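# Fit rubber backing onto pin post, then bin the pin

## Task

Push a rubber backing onto the pin's post until it is fully or almost fully seated, with the backing's wider end facing the pin, then place the pin inside the bin. Expect that a gentle push may leave a tight-fitting backing stuck partway, so it must be driven home.

## Robot and tools

ROBOT. Two arms, left_arm and right_arm, each ending in a five-finger hand (the left hand mirrors the right). Bases in the scene frame: left_arm near (+0.038, +0.405, 0) m, right_arm near (-0.068, -0.428, 0) m, both barely yawed. Cameras: cam_high (fixed, overhead), cam_left_wrist and cam_right_wrist, all 672x504 pixels.

FRAMES. Scene frame: origin at table-top height midway between the arms, +z up, +x outward over the table, left_arm on the +y side. Positions are reported there in metres, velocities in m/s and rad/s. Each hand has a hand point about 0.05 m in front of the palm: its +z runs along the straight fingers, +y out of the palm, +x across the palm away from the thumb on the right hand (toward the thumb on the left hand). Straight fingertips sit roughly 0.06-0.07 m past the point along +z and 0.06 m behind it along -y. A wrist bracket on the little-finger side can strike things, and the wrist may hang below the point and touch the table first.

execute_actions. Argument actions: a list of actions; each action is a list of up to 15 rows, one row per 1/30 s step; a short action repeats its last row to fill 15 steps. Every row has 28 numbers, all within [-1, 1], always covering both arms in this order: left dx, dy, dz, rx, ry, rz; left little, ring, middle, index, thumb_bend, thumb_turn, force_limit, speed; then the same 14 for the right arm. The six pose numbers are an offset, not a pose: measured from that arm's Hand target as it was when the action began, along the Hand target's own axes, and each row counts from that same start, not from the row before. Scale: 1.0 equals 0.6 m for dx, dy, dz and 180 degrees for the rotation vector rx, ry, rz. All zeros re-requests the current Hand target. The hand numbers are absolute targets: for each finger +1 is straight and -1 curled; thumb_bend +1 straight, -1 fully bent; thumb_turn +1 beside the palm, -1 opposite the fingers. force_limit maps -1..+1 to about 0..10 N at the fingertip (0..15 N for the two thumb motors). speed rises from near zero at -1 to full speed at +0.48 and stays full above. There is no keep-as-is code: to leave a hand alone, resend the last eight hand numbers actually sent. Optional cameras: list of camera names, ["all"] or []; an empty actions list returns all images by default.

move. target: one 28-number row, or up to 15 such rows, laid out as above; each arm's six pose numbers are offsets from its current Hand target, in that target's axes, and every row in a list counts from the same starting targets. speed: metres per second, 0.002 to 3.6 (default 0.25), one value or one per target; turning rate is capped at twice that in rad/s. blend: metres of corner rounding per target, 0 meaning stop at each. stop_force: newtons, 3 to 120, one value for both arms; ends an arm's path when its wrist sensor feels that much push against the motion, then the arm backs off slightly but keeps some press. It is unreliable while the hand rotates and can miss light pushes on loose parts. zero (only with stop_force): true re-zeroes moving arms first; false counts from the last zero. blocking=false returns early while the move continues (not allowed with stop_force). The result adds a move: line such as done, off_target, moving, held or fault, plus limits used (paced = clipped, held = steps withheld).

wait: seconds from 0 to 10; arms keep their last command. stop: brakes a running move. zoom_image: camera plus region [x0, y0, x1, y1] in image pixels, at most 504 by 504, on the latest image of that camera. show_instructions: shows reference pages. zero_wrist_force: arm = left_arm or right_arm. finished_scene: scene = the current scene number; it ends the scene for good.

RESULTS. Each arm reports end_effector_position, end_effector_quat_wxyz, velocities (omitted when joints read within noise), Hand target (the last commanded pose after clipping; next offsets start here), joint positions and torques, and Wrist force / Wrist torque in the end effector's own axes plus a peak line; a press reads as force from the surface into the arm. Hands report hand_measured, hand_stopped_by (moving, target, force, stalled, fault) and hand_load_n, six values each in motor order; a lost grip shows as load falling near zero. MOTOR HOT appears near overheating.

BEHAVIOUR. Orientation commands are clipped to 32 degrees from the measured orientation each step. The hand point often settles short of the Hand target; send the remaining gap as a further offset. A pressed-against arm keeps pressing until commanded back past its current point. A finger motor moves only when its own target changes, then locks; to squeeze harder raise force_limit and send a more-closed target. For gentle grips close with speed at -0.94 or below. The thumb turned in front of the palm plus fingers can hold objects about 0.035 to 0.065 m thick, a handle down to about 0.025 m.

AVOID. Outside force near 150 N or joint torque at the limits (wrist joints 26.3 N m) stops the arm for 10 s; arms are stiff, so aiming even slightly past a hard contact risks this. Do not let the arms or hands press on each other, do not close one hand on the other's fingers, and route paths around an arm's own base. Avoid fast impacts, dropping or releasing moving parts, overloading fingers, and anything leaving the table. Holding loads or straining toward unreachable poses heats motors and can trigger a braked stop.

Each tool is called after "Request:" as name(argument=value, ...) on one line, values as JSON.

Reference images:

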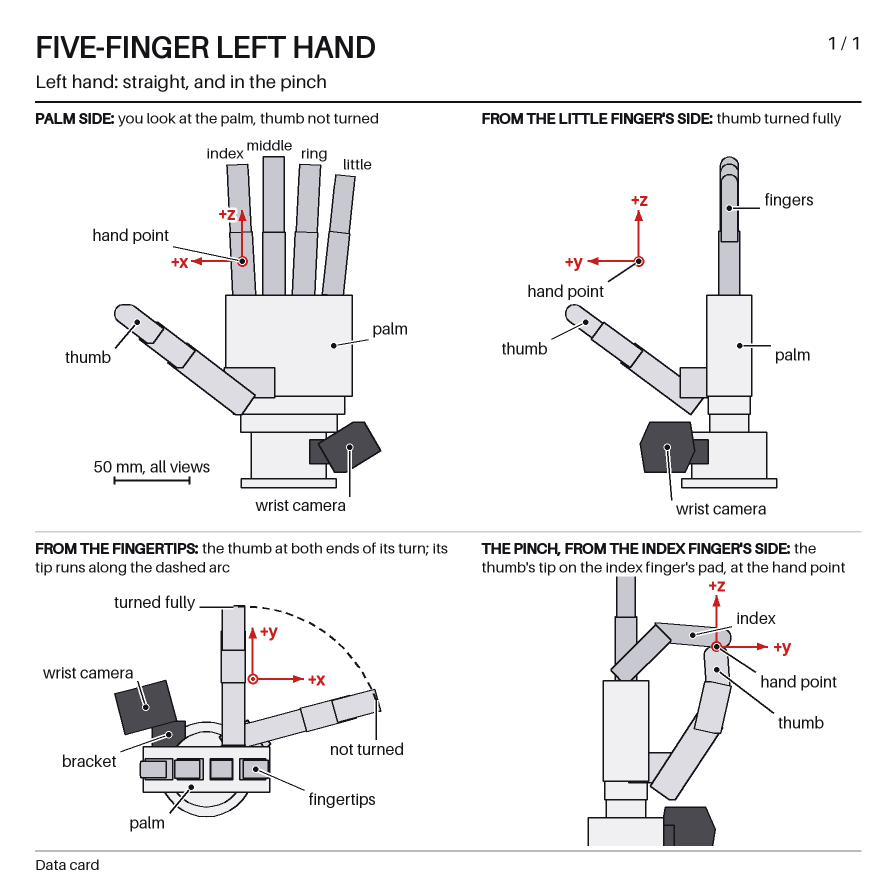

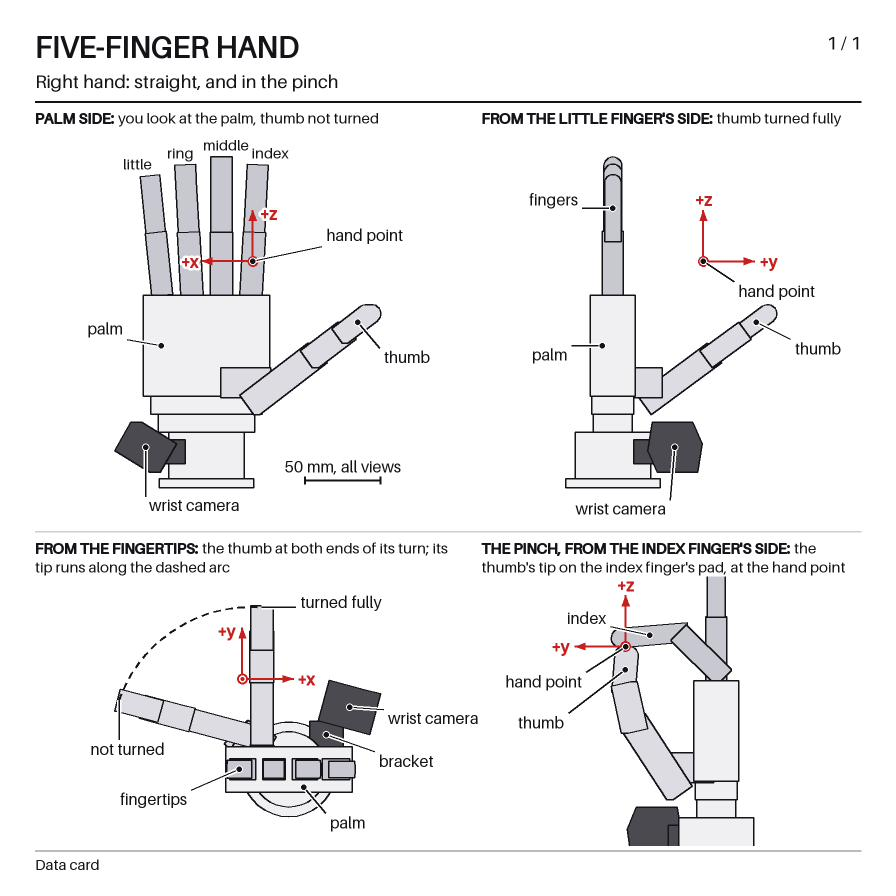

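## Session

Request:
execute_actions(actions=[])

Scene clock: 0.00 s.
left_arm: end_effector_position=(+0.5102, +0.7504, +0.1266) hand_measured=(+1.000, +1.000, +1.000, +1.000, +1.000, +1.000) hand_load_n=(+0.0, +0.0, +0.0, +0.0, +0.0, +0.0) hand_stopped_by=(target, target, target, target, target, target) hand_force_limit=0.00 hand_speed=-0.80 end_effector_quat_wxyz=(-0.291, +0.758, +0.552, -0.191) | right_arm: end_effector_position=(+0.5153, -0.3236, +0.2387) hand_measured=(+1.000, +1.000, +1.000, +1.000, +1.000, +1.000) hand_load_n=(+0.0, +0.0, +0.0, +0.0, +0.0, +0.0) hand_stopped_by=(target, target, target, target, target, target) hand_force_limit=0.00 hand_speed=-0.80 end_effector_quat_wxyz=(+0.126, -0.639, +0.755, +0.070)
Joint positions: left_arm=[3.753 -2.475 -0.956 1.435 -2.158 0.837] | right_arm=[-0.239 -0.769 0.72 1.579 1.286 -3.191]
Joint velocities: within noise
Joint torques (N m): no reading
Wrist force (N): no reading
Wrist torque (N m): no reading
Wrist force, peak (N): no reading
Hand target: left_arm +0.5102, +0.7504, +0.1266; -0.291, +0.758, +0.552, -0.191 | right_arm +0.5153, -0.3236, +0.2387; +0.126, -0.639, +0.755, +0.070

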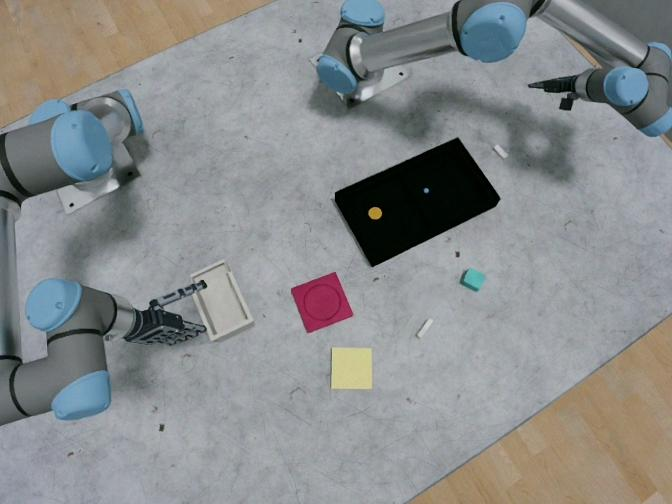

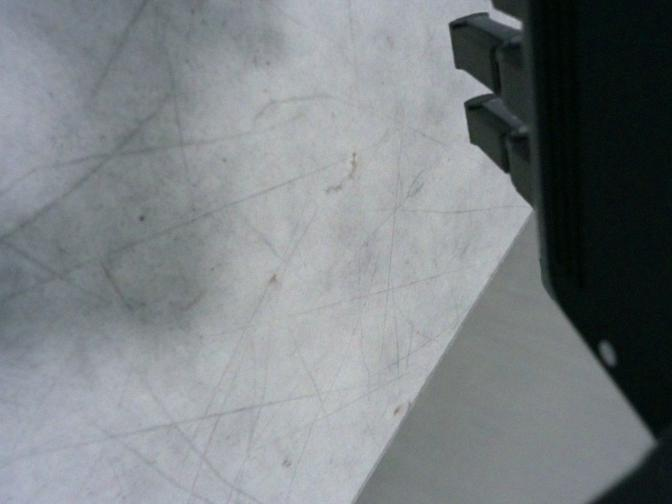

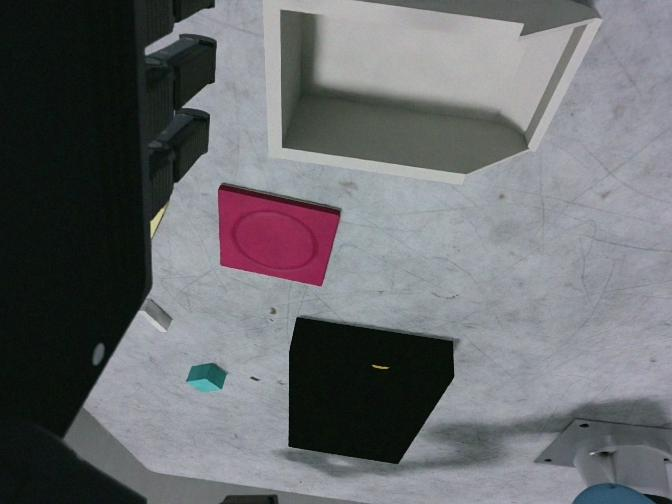

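Request:
zoom_image(camera="cam_high", region=[330, 130, 510, 270])

Request:
zoom_image(camera="cam_right_wrist", region=[270, 290, 470, 470])

Request:
zoom_image(camera="cam_high", region=[280, 250, 500, 410])

Request:
zoom_image(camera="cam_high", region=[140, 240, 280, 360])

Scaled by 2.800 from the camera's 672x504 image, which has a finer 960x720 frame.

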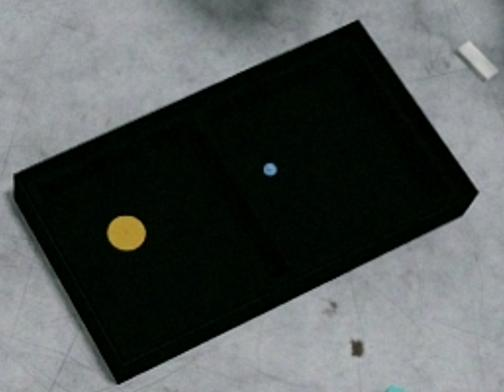

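Scaled by 2.520 from the camera's 672x504 image, which has a finer 960x720 frame.

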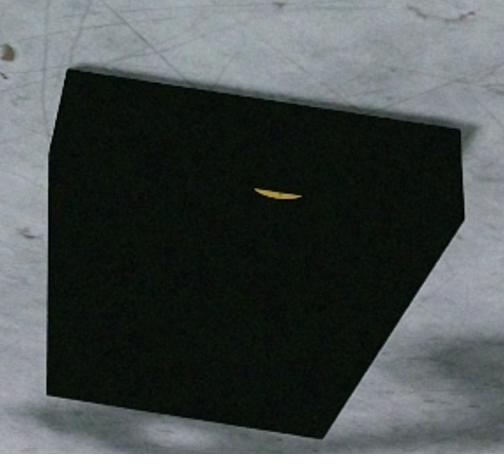

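Scaled by 2.291 from the camera's 672x504 image, which has a finer 960x720 frame.

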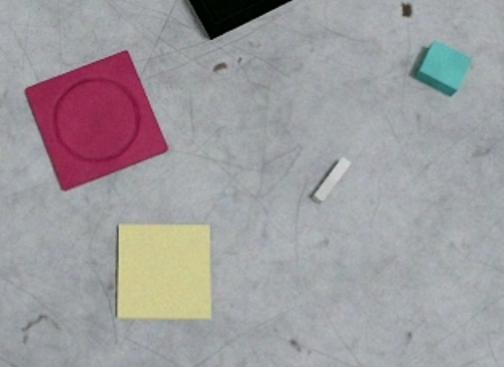

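Scaled by 3.600 from the camera's 672x504 image, which has a finer 960x720 frame.

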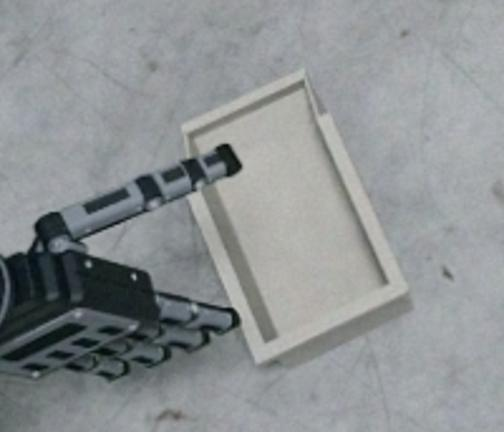

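Request:
move(target=[[0.008,-0.163,-0.190,0,0,0,1,1,1,1,1,1,0,-0.8, 0,0,0,0,0,0,1,1,1,1,1,1,0,-0.8],[-0.7605,-0.0352,-0.383,-0.064,0.311,0.848,1,1,1,1,1,1,0,-0.8, 0,0,0,0,0,0,1,1,1,1,1,1,0,-0.8]], speed=0.35, blend=[0.05, 0], cameras=["all"])

Scene clock: 13.30 s.
left_arm: end_effector_position=(+0.4904, +0.2699, +0.3001) hand_measured=(+1.000, +1.000, +1.000, +1.000, +1.000, +1.000) hand_load_n=(+0.0, +0.0, +0.0, +0.0, +0.0, +0.0) hand_stopped_by=(target, target, target, target, target, target) hand_force_limit=0.00 hand_speed=-0.80 end_effector_quat_wxyz=(-0.001, +0.709, -0.705, -0.001) | right_arm: end_effector_position=(+0.5153, -0.3236, +0.2387) hand_measured=(+1.000, +1.000, +1.000, +1.000, +1.000, +1.000) hand_load_n=(+0.0, +0.0, +0.0, +0.0, +0.0, +0.0) hand_stopped_by=(target, target, target, target, target, target) hand_force_limit=0.00 hand_speed=-0.80 end_effector_quat_wxyz=(+0.126, -0.639, +0.755, +0.070)
Joint positions: left_arm=[3.153 -2.1 -0.989 1.517 -1.574 3.192] | right_arm=[-0.239 -0.769 0.72 1.579 1.286 -3.191]
Joint torques (N m): left_arm=[-10.21 25.68 28.37 -3.38 0.95 2.51] | right_arm=[1.04 -49.24 -17.28 2.62 -0.45 -0.03]
Wrist force (N): left_arm=[-0.4 0.4 0.7] | right_arm=[0.0 0.2 -0.2]
Wrist torque (N m): left_arm=[-0.01 0.12 -0.06] | right_arm=[0.03 0.00 0.01]
Wrist force, peak (N): left_arm=[-0.2 0.9 1.0] | right_arm=[0.3 0.0 -0.4]
Hand target: left_arm +0.4904, +0.2698, +0.3001; -0.001, +0.709, -0.706, -0.001 | right_arm +0.5153, -0.3236, +0.2387; +0.126, -0.639, +0.755, +0.070
Off the commanded pose: left_arm 0.000 m, 0 deg | right_arm 0.000 m, 0 deg.
move: done
camera_calibration:
cam_left_wrist: T_world_to_cam=[[0.962916, -0.264663, 0.0524108, -0.424512], [-0.252705, -0.816663, 0.518846, 0.188409], [-0.0945172, -0.512849, -0.85326, 0.558045], [0, 0, 0, 1]] pos_world=[0.509126, 0.327707, 0.400651]

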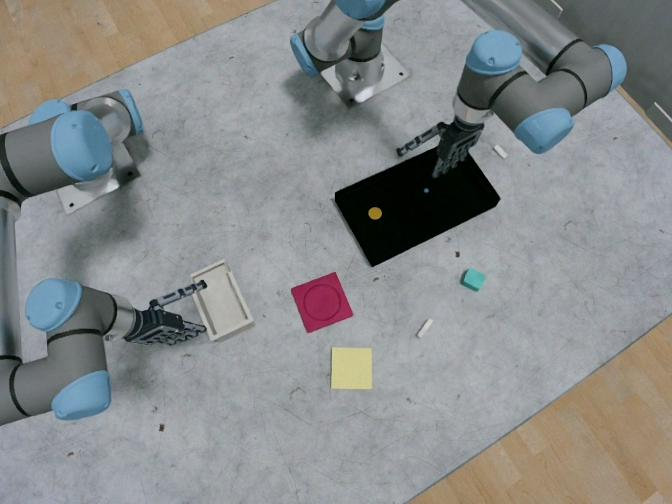

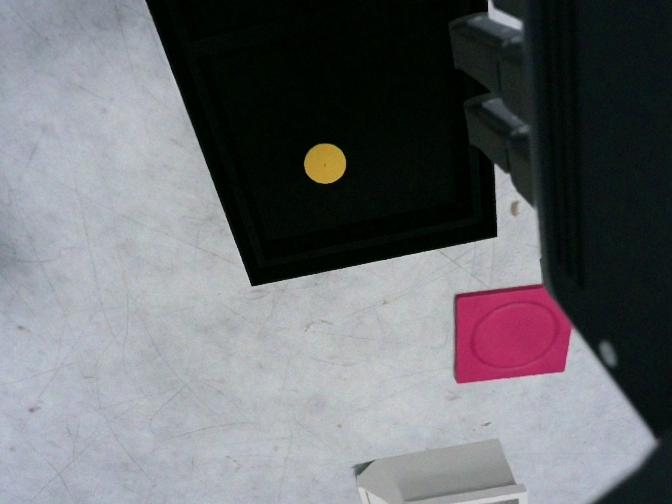

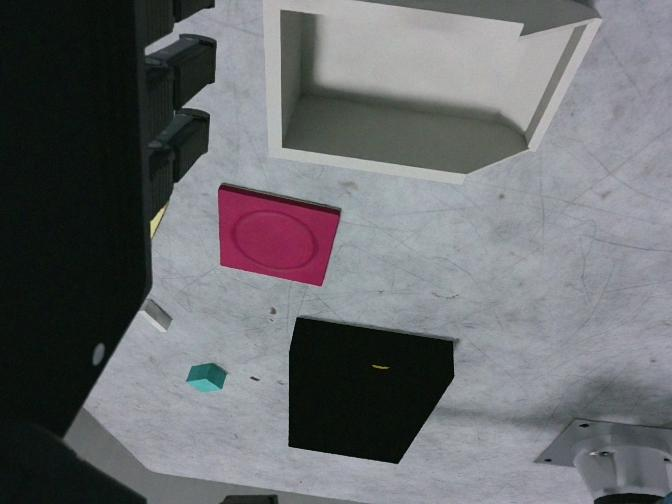

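Request:
zoom_image(camera="cam_left_wrist", region=[220, 80, 420, 280])

Request:
zoom_image(camera="cam_left_wrist", region=[285, 120, 365, 200])

Request:
zoom_image(camera="cam_high", region=[396, 160, 456, 220])

Request:
zoom_image(camera="cam_high", region=[350, 190, 400, 240])

Scaled by 2.520 from the camera's 672x504 image, which has a finer 960x720 frame.

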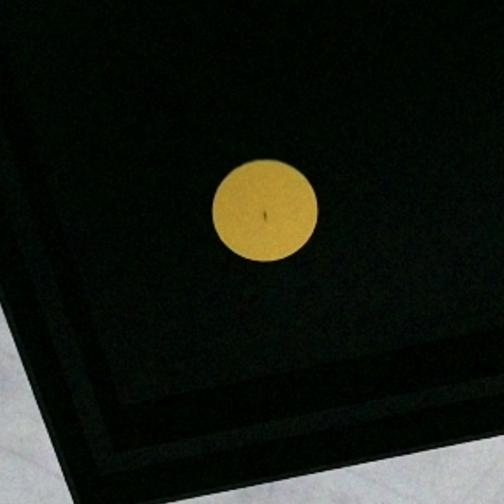

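Scaled by 6.300 from the camera's 672x504 image, which has a finer 960x720 frame.

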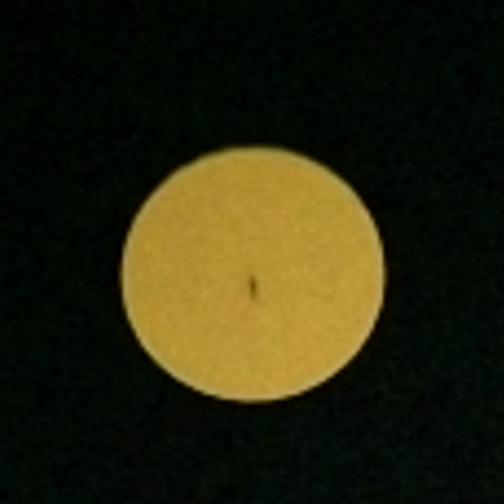

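Scaled by 8.400 from the camera's 672x504 image, which has a finer 960x720 frame.

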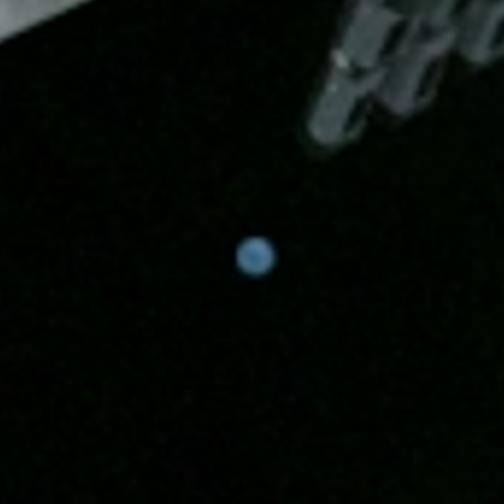

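Scaled by 10.080 from the camera's 672x504 image, which has a finer 960x720 frame.

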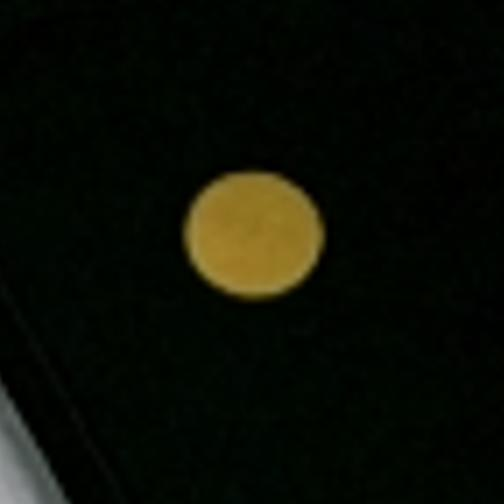

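Request:
move(target=[-0.207,-0.005,0.233,0,0,0,-1,-1,-1,-0.9,1,1,0,0.2, 0,0,0,0,0,0,1,1,1,1,1,1,0,-0.8], speed=0.25, cameras=["all"])

Request:
zoom_image(camera="cam_left_wrist", region=[200, 120, 470, 390])

Scene clock: 17.70 s.
left_arm: end_effector_position=(+0.4927, +0.3943, +0.1608) hand_measured=(-1.000, -1.000, -1.000, -0.900, +1.000, +1.000) hand_load_n=(+0.0, +0.0, +0.0, +0.0, +0.0, +0.0) hand_stopped_by=(target, target, target, target, target, target) hand_force_limit=0.00 hand_speed=0.20 end_effector_quat_wxyz=(-0.001, +0.709, -0.706, -0.001) | right_arm: end_effector_position=(+0.5153, -0.3236, +0.2387) hand_measured=(+1.000, +1.000, +1.000, +1.000, +1.000, +1.000) hand_load_n=(+0.0, +0.5, +0.0, +0.0, +0.0, +0.0) hand_stopped_by=(target, target, target, target, target, target) hand_force_limit=0.00 hand_speed=-0.80 end_effector_quat_wxyz=(+0.126, -0.639, +0.755, +0.070)
Joint positions: left_arm=[3.397 -2.122 -1.313 1.864 -1.574 3.436] | right_arm=[-0.239 -0.769 0.72 1.579 1.286 -3.191]
Joint torques (N m): left_arm=[9.26 26.45 5.7 -0.78 1.1 2.63] | right_arm=[0.11 -48.78 -17.82 2.62 -0.44 -0.17]
Wrist force (N): left_arm=[-0.1 0.3 0.6] | right_arm=[-0.1 0.1 0.1]
Wrist torque (N m): left_arm=[0.00 0.06 -0.03] | right_arm=[0.00 0.01 0.00]
Wrist force, peak (N): left_arm=[-1.2 0.5 1.2] | right_arm=[0.2 0.4 -0.1]
Hand target: left_arm +0.4927, +0.3944, +0.1607; -0.001, +0.709, -0.706, -0.001 | right_arm +0.5153, -0.3236, +0.2387; +0.126, -0.639, +0.755, +0.070
Off the commanded pose: left_arm 0.000 m, 0 deg | right_arm 0.000 m, 0 deg.
move: done
camera_calibration:
cam_left_wrist: T_world_to_cam=[[0.962767, -0.265215, 0.0523428, -0.386255], [-0.253119, -0.816421, 0.519025, 0.362939], [-0.0949195, -0.512949, -0.853155, 0.503434], [0, 0, 0, 1]] pos_world=[0.511526, 0.452107, 0.261351]

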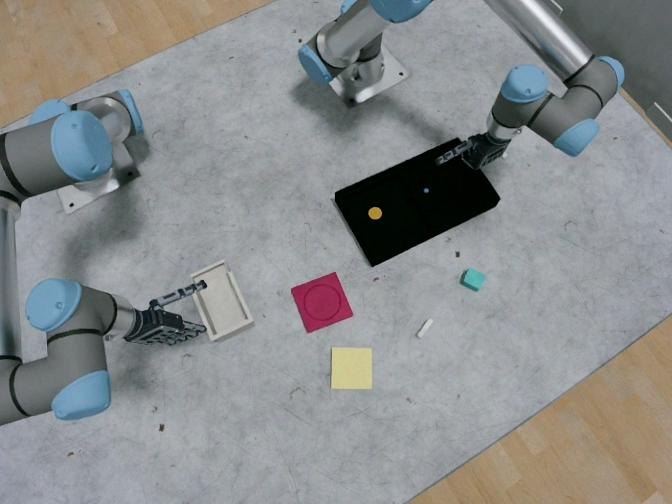

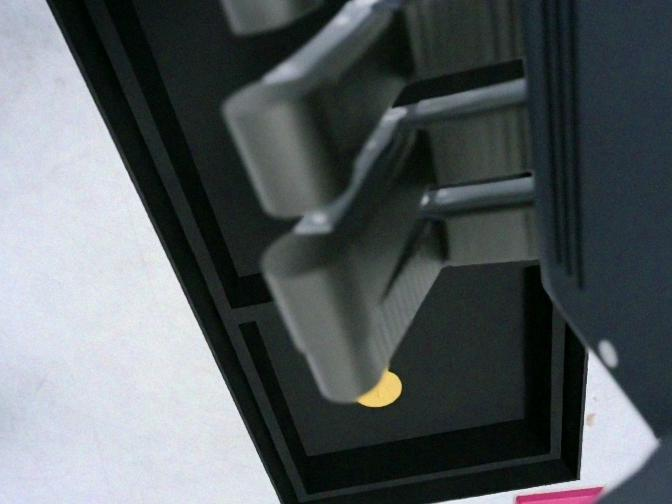

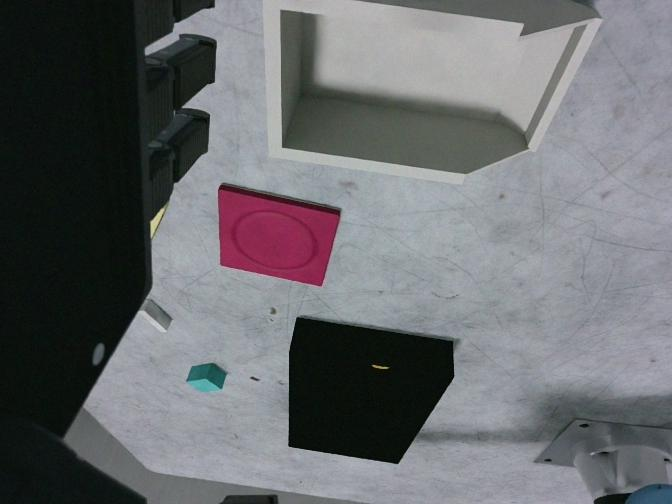

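Scaled by 1.867 from the camera's 672x504 image, which has a finer 960x720 frame.

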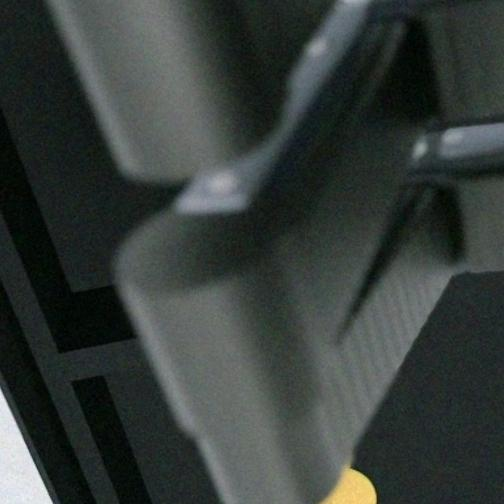

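Request:
move(target=[0,0,0,0,0,0,1,1,1,1,1,1,0,0.2, 0,0,0,0,0,0,1,1,1,1,1,1,0,-0.8], cameras=["cam_left_wrist"])

Request:
zoom_image(camera="cam_left_wrist", region=[200, 120, 470, 390])

Request:
zoom_image(camera="cam_left_wrist", region=[280, 180, 380, 280])

Scene clock: 19.07 s.
left_arm: end_effector_position=(+0.4927, +0.3944, +0.1606) hand_measured=(+1.000, +1.000, +1.000, +1.000, +1.000, +1.000) hand_load_n=(+0.0, +0.0, +0.0, +0.0, +0.0, +0.0) hand_stopped_by=(target, target, target, target, target, target) hand_force_limit=0.00 hand_speed=0.20 end_effector_quat_wxyz=(-0.001, +0.709, -0.706, -0.001) | right_arm: end_effector_position=(+0.5153, -0.3236, +0.2387) hand_measured=(+1.000, +1.000, +1.000, +1.000, +1.000, +1.000) hand_load_n=(+0.0, +0.0, +0.0, +0.0, +0.0, +0.0) hand_stopped_by=(target, target, target, target, target, target) hand_force_limit=0.00 hand_speed=-0.80 end_effector_quat_wxyz=(+0.126, -0.639, +0.755, +0.070)
Joint positions: left_arm=[3.397 -2.122 -1.314 1.865 -1.574 3.437] | right_arm=[-0.239 -0.769 0.72 1.579 1.286 -3.191]
Joint torques (N m): left_arm=[9.36 26.29 9.65 -1.84 0.63 2.57] | right_arm=[0.17 -49.87 -17.15 2.67 -0.46 -0.14]
Wrist force (N): left_arm=[-0.1 0.4 0.6] | right_arm=[0.2 0.0 -0.1]
Wrist torque (N m): left_arm=[-0.01 0.07 -0.03] | right_arm=[0.00 -0.03 0.02]
Wrist force, peak (N): left_arm=[-0.1 0.5 0.8] | right_arm=[0.2 0.1 0.3]
Hand target: left_arm +0.4927, +0.3944, +0.1607; -0.001, +0.709, -0.706, -0.001 | right_arm +0.5153, -0.3236, +0.2387; +0.126, -0.639, +0.755, +0.070
Off the commanded pose: left_arm 0.000 m, 0 deg | right_arm 0.000 m, 0 deg.
move: done
camera_calibration:
cam_left_wrist: T_world_to_cam=[[0.96277, -0.265201, 0.0523655, -0.38621], [-0.253111, -0.816379, 0.519095, 0.363113], [-0.0949144, -0.513023, -0.853111, 0.503471], [0, 0, 0, 1]] pos_world=[0.511526, 0.452307, 0.261251]
Images, in order (width x height): cam_left_wrist 672x504.

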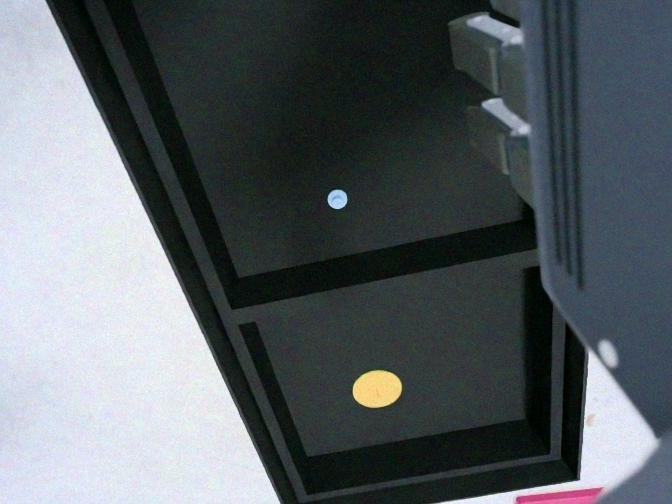

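Scaled by 1.867 from the camera's 672x504 image, which has a finer 960x720 frame.

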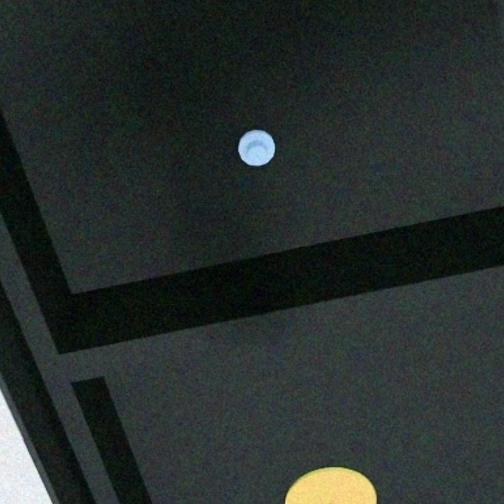

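Scaled by 5.040 from the camera's 672x504 image, which has a finer 960x720 frame.

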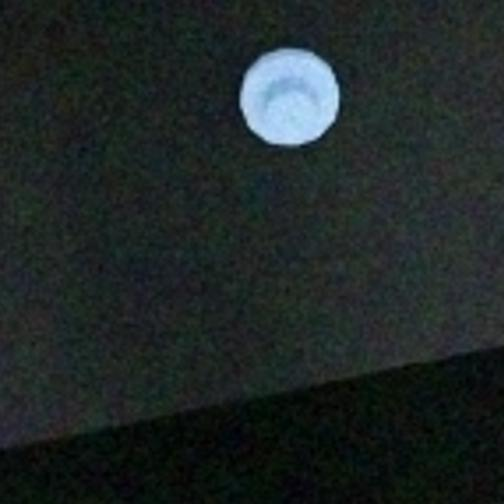

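Request:
move(target=[0.098,-0.0013,0.151,0.361,0,0,1,1,1,1,1,1,0,0.2, 0,0,0,0,0,0,1,1,1,1,1,1,0,-0.8], speed=0.25, cameras=["cam_left_wrist", "cam_high"])

Request:
zoom_image(camera="cam_left_wrist", region=[200, 220, 470, 490])

Scene clock: 35.20 s.
left_arm: end_effector_position=(+0.4936, +0.3359, +0.0699) hand_measured=(+1.000, +1.000, +1.000, +1.000, +1.000, +1.000) hand_load_n=(+0.0, +0.0, +0.0, +0.0, +0.0, +0.0) hand_stopped_by=(target, target, target, target, target, target) hand_force_limit=0.00 hand_speed=0.20 end_effector_quat_wxyz=(-0.381, +0.597, -0.596, +0.378) | right_arm: end_effector_position=(+0.5153, -0.3236, +0.2387) hand_measured=(+1.000, +1.000, +1.000, +1.000, +1.000, +1.000) hand_load_n=(+0.0, +0.0, +0.0, +0.0, +0.0, +0.0) hand_stopped_by=(target, target, target, target, target, target) hand_force_limit=0.00 hand_speed=-0.80 end_effector_quat_wxyz=(+0.126, -0.639, +0.755, +0.070)
Joint positions: left_arm=[3.486 -1.521 -2.371 3.424 -1.226 3.314] | right_arm=[-0.239 -0.769 0.72 1.579 1.286 -3.191]
Joint torques (N m): left_arm=[9.4 27.6 4.89 1.86 1.18 -2.3] | right_arm=[0.04 -49.45 -17.48 2.53 -0.62 -0.23]
Wrist force (N): left_arm=[0.0 -0.7 -0.2] | right_arm=[0.1 -0.1 0.1]
Wrist torque (N m): left_arm=[-0.08 -0.05 0.06] | right_arm=[-0.03 -0.02 0.00]
Wrist force, peak (N): left_arm=[-0.3 -1.0 -0.3] | right_arm=[0.1 0.2 0.4]
Hand target: left_arm +0.4937, +0.3359, +0.0699; -0.381, +0.597, -0.596, +0.378 | right_arm +0.5153, -0.3236, +0.2387; +0.126, -0.639, +0.755, +0.070
Off the commanded pose: left_arm 0.000 m, 0 deg | right_arm 0.000 m, 0 deg.
move: done
camera_calibration:
cam_left_wrist: T_world_to_cam=[[0.359863, -0.270636, 0.892891, -0.157189], [-0.577659, -0.816148, -0.0145612, 0.560069], [0.732672, -0.510547, -0.450037, -0.0414385], [0, 0, 0, 1]] pos_world=[0.410456, 0.393402, 0.129859]
Images, in order (width x height): cam_high 672x504, cam_left_wrist 672x504.

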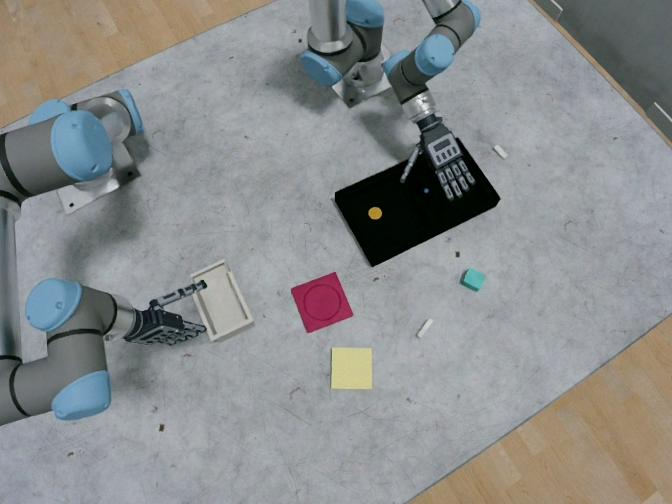

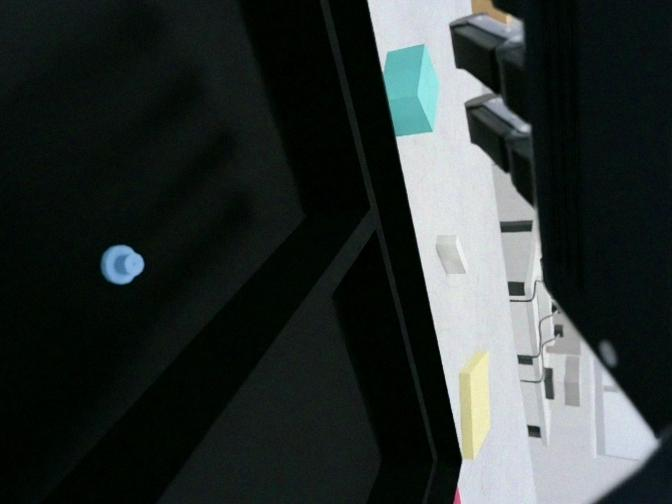

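Scaled by 1.867 from the camera's 672x504 image, which has a finer 960x720 frame.

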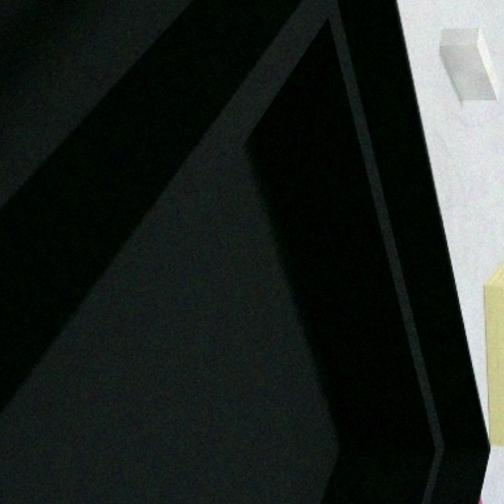

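Request:
zoom_image(camera="cam_left_wrist", region=[90, 230, 160, 300])

Scaled by 7.200 from the camera's 672x504 image, which has a finer 960x720 frame.

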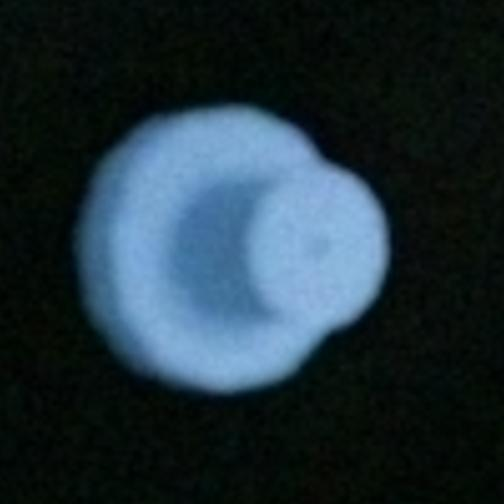

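Request:
move(target=[0,0,0,0,0,0,1,1,1,-0.1,0.25,-0.55,0,0, 0,0,0,0,0,0,1,1,1,1,1,1,0,-0.8], cameras=["cam_left_wrist", "cam_high"])

Request:
zoom_image(camera="cam_left_wrist", region=[180, 130, 430, 380])

Scene clock: 42.50 s.
left_arm: end_effector_position=(+0.4937, +0.3359, +0.0699) hand_measured=(+1.000, +1.000, +1.000, -0.100, +0.250, -0.550) hand_load_n=(-0.5, +0.0, +0.0, +0.0, +0.5, +0.0) hand_stopped_by=(target, target, target, target, target, target) hand_force_limit=0.00 hand_speed=0.00 end_effector_quat_wxyz=(-0.381, +0.597, -0.596, +0.378) | right_arm: end_effector_position=(+0.5153, -0.3236, +0.2387) hand_measured=(+1.000, +1.000, +1.000, +1.000, +1.000, +1.000) hand_load_n=(+0.0, +0.0, -0.5, +0.0, +0.0, +0.0) hand_stopped_by=(target, target, target, target, target, target) hand_force_limit=0.00 hand_speed=-0.80 end_effector_quat_wxyz=(+0.126, -0.639, +0.755, +0.070)
Joint positions: left_arm=[3.486 -1.521 -2.371 3.425 -1.226 3.314] | right_arm=[-0.239 -0.769 0.72 1.579 1.286 -3.191]
Joint torques (N m): left_arm=[8.34 26.4 7.09 1.59 1.03 -2.34] | right_arm=[0.88 -49.8 -17.35 2.71 -0.4 -0.24]
Wrist force (N): left_arm=[0.1 -0.8 -0.3] | right_arm=[-0.1 0.1 -0.1]
Wrist torque (N m): left_arm=[-0.08 -0.06 0.06] | right_arm=[0.01 0.01 -0.01]
Wrist force, peak (N): left_arm=[-0.1 -0.8 -0.7] | right_arm=[0.3 -0.2 0.4]
Hand target: left_arm +0.4937, +0.3359, +0.0699; -0.381, +0.597, -0.596, +0.378 | right_arm +0.5153, -0.3236, +0.2387; +0.126, -0.639, +0.755, +0.070
Off the commanded pose: left_arm 0.000 m, 0 deg | right_arm 0.000 m, 0 deg.
move: done
camera_calibration:
cam_left_wrist: T_world_to_cam=[[0.359654, -0.270601, 0.892986, -0.15704], [-0.577648, -0.816154, -0.0146689, 0.56008], [0.732784, -0.510556, -0.449845, -0.0415507], [0, 0, 0, 1]] pos_world=[0.410456, 0.393402, 0.129759]
Images, in order (width x height): cam_high 672x504, cam_left_wrist 672x504.

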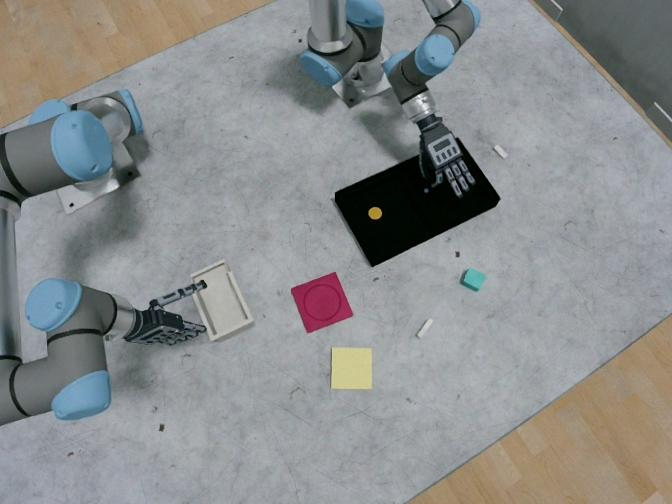

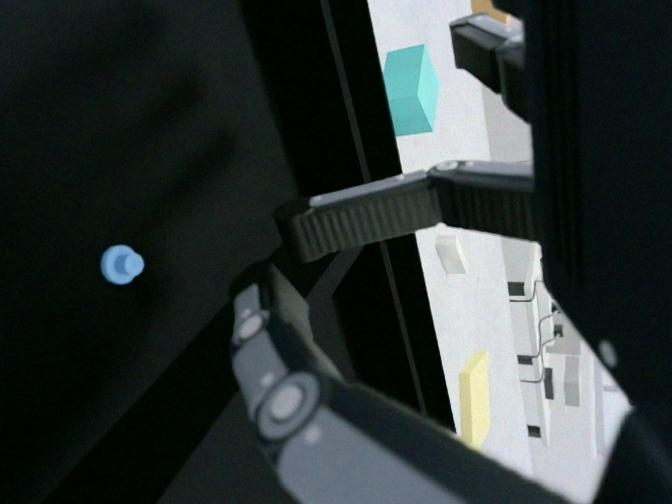

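Scaled by 2.016 from the camera's 672x504 image, which has a finer 960x720 frame.

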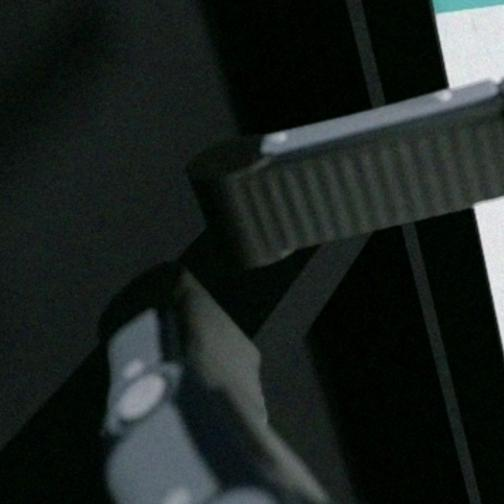

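Request:
move(target=[0,0.0523,0.0377,0,0,0,1,1,1,-0.1,0.3,-0.55,0,0, 0,0,0,0,0,0,1,1,1,1,1,1,0,-0.8], speed=0.1, cameras=["cam_left_wrist"])

Request:
zoom_image(camera="cam_left_wrist", region=[130, 130, 380, 380])

Scene clock: 46.67 s.
left_arm: end_effector_position=(+0.5008, +0.3361, +0.0320) hand_measured=(+1.000, +1.000, +1.000, -0.100, +0.300, -0.550) hand_load_n=(+0.0, +0.0, +0.0, +0.0, +0.0, +0.0) hand_stopped_by=(target, target, target, target, target, target) hand_force_limit=0.00 hand_speed=0.00 end_effector_quat_wxyz=(-0.381, +0.597, -0.596, +0.378) | right_arm: end_effector_position=(+0.5153, -0.3236, +0.2387) hand_measured=(+1.000, +1.000, +1.000, +1.000, +1.000, +1.000) hand_load_n=(+0.0, +0.0, +0.0, +0.5, +0.0, +0.0) hand_stopped_by=(target, target, target, target, target, target) hand_force_limit=0.00 hand_speed=-0.80 end_effector_quat_wxyz=(+0.126, -0.639, +0.755, +0.070)
Joint positions: left_arm=[3.475 -1.634 -2.398 3.567 -1.236 3.309] | right_arm=[-0.239 -0.769 0.72 1.579 1.286 -3.191]
Joint torques (N m): left_arm=[-9.71 3.31 1.96 1.8 -1.31 -2.3] | right_arm=[0.98 -49.99 -18.06 2.65 -0.43 -0.33]
Wrist force (N): left_arm=[-0.4 -0.6 -0.2] | right_arm=[0.1 0.1 0.3]
Wrist torque (N m): left_arm=[-0.06 0.02 0.03] | right_arm=[-0.01 -0.03 0.01]
Wrist force, peak (N): left_arm=[0.1 -1.5 -0.9] | right_arm=[0.5 0.0 0.0]
Hand target: left_arm +0.5008, +0.3361, +0.0319; -0.381, +0.597, -0.596, +0.378 | right_arm +0.5153, -0.3236, +0.2387; +0.126, -0.639, +0.755, +0.070
Off the commanded pose: left_arm 0.000 m, 0 deg | right_arm 0.000 m, 0 deg.
move: done
camera_calibration:
cam_left_wrist: T_world_to_cam=[[0.359654, -0.270601, 0.892986, -0.125731], [-0.577648, -0.816154, -0.0146689, 0.563846], [0.732784, -0.510556, -0.449845, -0.0637737], [0, 0, 0, 1]] pos_world=[0.417656, 0.393602, 0.091859]
Images, in order (width x height): cam_left_wrist 672x504.

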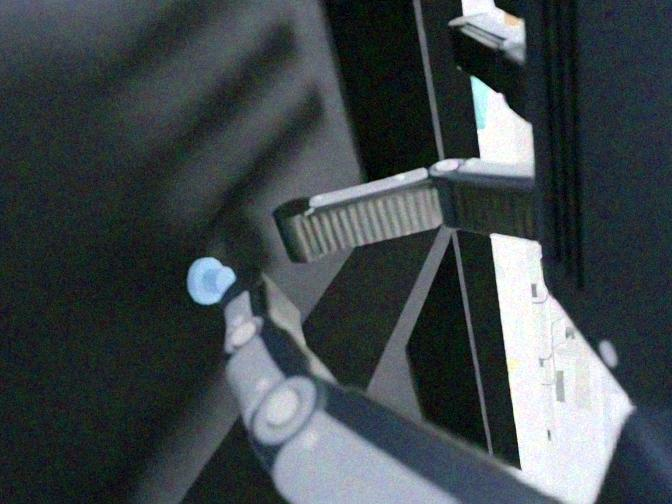

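Scaled by 2.016 from the camera's 672x504 image, which has a finer 960x720 frame.

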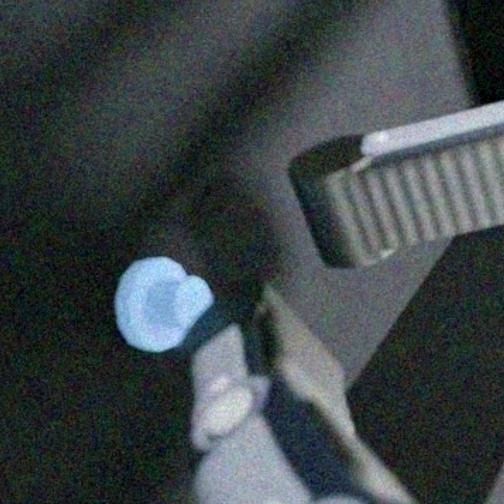

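Request:
move(target=[0,0.0036,0.0035,0,0,0,1,1,1,-0.3,0.3,-0.55,0,0, 0,0,0,0,0,0,1,1,1,1,1,1,0,-0.8], speed=0.05, cameras=["cam_left_wrist"])

Request:
zoom_image(camera="cam_left_wrist", region=[180, 180, 380, 380])

Scene clock: 50.73 s.
left_arm: end_effector_position=(+0.5018, +0.3361, +0.0291) hand_measured=(+1.000, +1.000, +1.000, -0.300, +0.300, -0.550) hand_load_n=(+0.0, +0.0, +0.0, +0.0, +0.0, +0.0) hand_stopped_by=(target, target, target, target, target, target) hand_force_limit=0.00 hand_speed=0.00 end_effector_quat_wxyz=(-0.381, +0.597, -0.596, +0.378) | right_arm: end_effector_position=(+0.5153, -0.3236, +0.2387) hand_measured=(+1.000, +1.000, +1.000, +1.000, +1.000, +1.000) hand_load_n=(+0.0, +0.0, +0.0, +0.0, +0.0, +0.0) hand_stopped_by=(target, target, target, target, target, target) hand_force_limit=0.00 hand_speed=-0.80 end_effector_quat_wxyz=(+0.126, -0.639, +0.755, +0.070)
Joint positions: left_arm=[3.473 -1.645 -2.398 3.577 -1.237 3.308] | right_arm=[-0.239 -0.769 0.72 1.579 1.286 -3.191]
Joint torques (N m): left_arm=[-9.68 3.49 2.11 1.69 -1.32 -2.39] | right_arm=[1.16 -49.33 -17.06 2.77 -0.45 -0.25]
Wrist force (N): left_arm=[-0.2 -0.6 -0.6] | right_arm=[0.1 0.0 0.2]
Wrist torque (N m): left_arm=[-0.02 -0.03 0.04] | right_arm=[-0.02 -0.03 0.01]
Wrist force, peak (N): left_arm=[-0.2 -1.0 -0.7] | right_arm=[0.2 0.4 0.2]
Hand target: left_arm +0.5018, +0.3361, +0.0290; -0.381, +0.597, -0.596, +0.378 | right_arm +0.5153, -0.3236, +0.2387; +0.126, -0.639, +0.755, +0.070
Off the commanded pose: left_arm 0.000 m, 0 deg | right_arm 0.000 m, 0 deg.
move: done
camera_calibration:
cam_left_wrist: T_world_to_cam=[[0.359654, -0.270601, 0.892986, -0.12359], [-0.577648, -0.816154, -0.0146689, 0.564383], [0.732784, -0.510556, -0.449845, -0.0657661], [0, 0, 0, 1]] pos_world=[0.418656, 0.393602, 0.089059]
Images, in order (width x height): cam_left_wrist 672x504.

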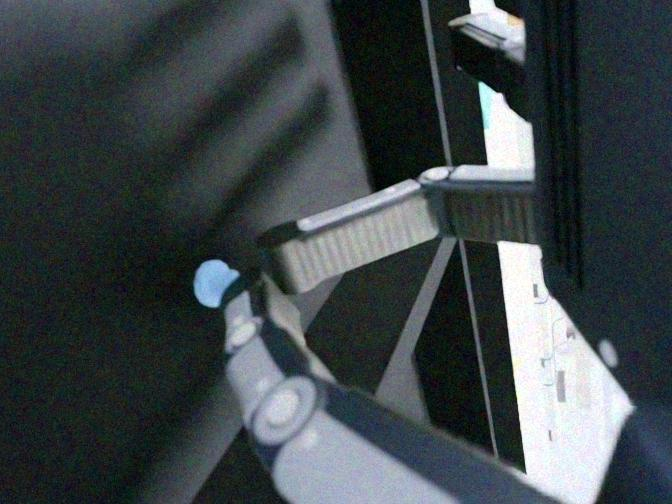

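Scaled by 2.520 from the camera's 672x504 image, which has a finer 960x720 frame.

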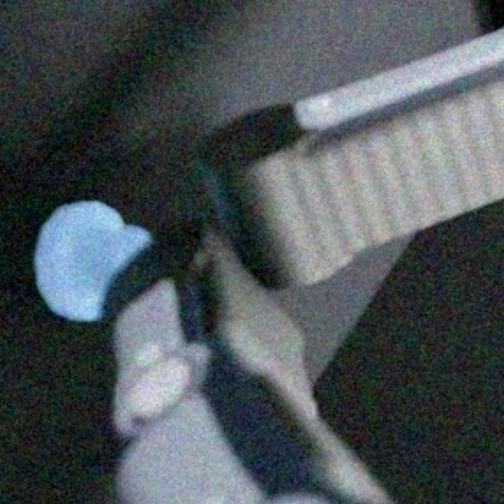

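Request:
move(target=[0,0.01525,0.0071,0,0,0,1,1,1,-0.2,0.3,-0.55,0,0, 0,0,0,0,0,0,1,1,1,1,1,1,0,-0.8], speed=0.03, cameras=["cam_left_wrist"])

Request:
zoom_image(camera="cam_left_wrist", region=[180, 180, 380, 380])

Scene clock: 52.40 s.
left_arm: end_effector_position=(+0.5018, +0.3361, +0.0190) hand_measured=(+1.000, +1.000, +1.000, -0.200, +0.300, -0.550) hand_load_n=(+0.0, +0.0, +0.0, +0.0, -4.0, +1.0) hand_stopped_by=(target, target, target, target, target, target) hand_force_limit=0.00 hand_speed=0.00 end_effector_quat_wxyz=(-0.381, +0.597, -0.596, +0.378) | right_arm: end_effector_position=(+0.5153, -0.3236, +0.2387) hand_measured=(+1.000, +1.000, +1.000, +1.000, +1.000, +1.000) hand_load_n=(+0.0, +0.0, +0.0, -0.5, +0.0, +0.0) hand_stopped_by=(target, target, target, target, target, target) hand_force_limit=0.00 hand_speed=-0.80 end_effector_quat_wxyz=(+0.126, -0.639, +0.755, +0.070)
Joint positions: left_arm=[3.474 -1.673 -2.408 3.616 -1.237 3.308] | right_arm=[-0.239 -0.769 0.72 1.579 1.286 -3.191]
Joint torques (N m): left_arm=[9.8 -3.02 -0.15 1.93 0.53 2.86] | right_arm=[0.89 -48.79 -18.25 2.73 -0.49 -0.37]
Wrist force (N): left_arm=[-0.6 -15.3 -16.6] | right_arm=[-0.1 0.2 -0.1]
Wrist torque (N m): left_arm=[-0.79 -0.01 0.11] | right_arm=[0.04 0.02 0.00]
Wrist force, peak (N): left_arm=[-0.4 -23.8 -25.5] | right_arm=[0.0 0.4 0.2]
Hand target: left_arm +0.5018, +0.3361, +0.0189; -0.381, +0.597, -0.596, +0.378 | right_arm +0.5153, -0.3236, +0.2387; +0.126, -0.639, +0.755, +0.070
Off the commanded pose: left_arm 0.000 m, 0 deg | right_arm 0.000 m, 0 deg.
move: done
camera_calibration:
cam_left_wrist: T_world_to_cam=[[0.359654, -0.270601, 0.892986, -0.114571], [-0.577648, -0.816154, -0.0146689, 0.564234], [0.732784, -0.510556, -0.449845, -0.0703095], [0, 0, 0, 1]] pos_world=[0.418656, 0.393602, 0.078959]
Images, in order (width x height): cam_left_wrist 672x504.

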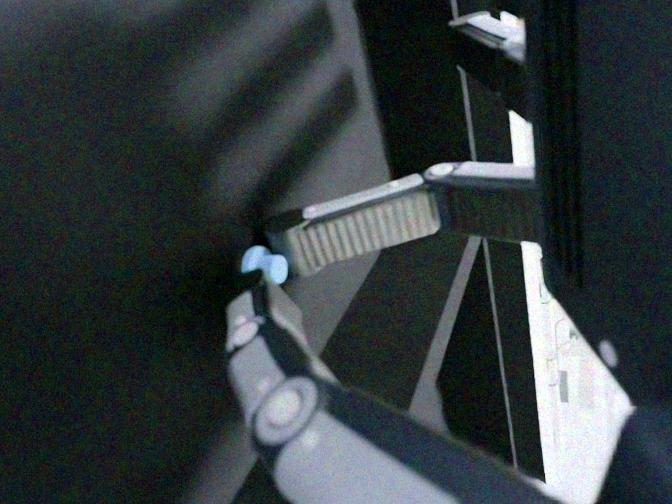

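Scaled by 2.520 from the camera's 672x504 image, which has a finer 960x720 frame.

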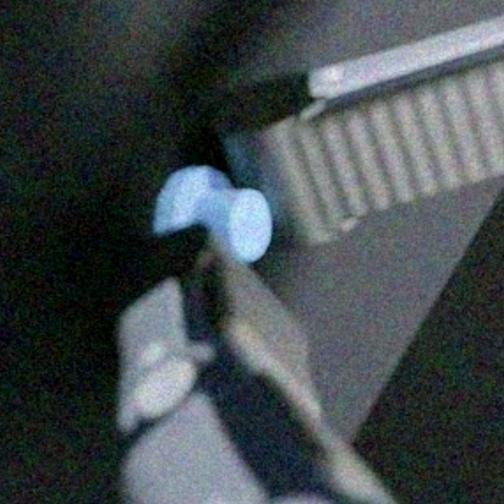

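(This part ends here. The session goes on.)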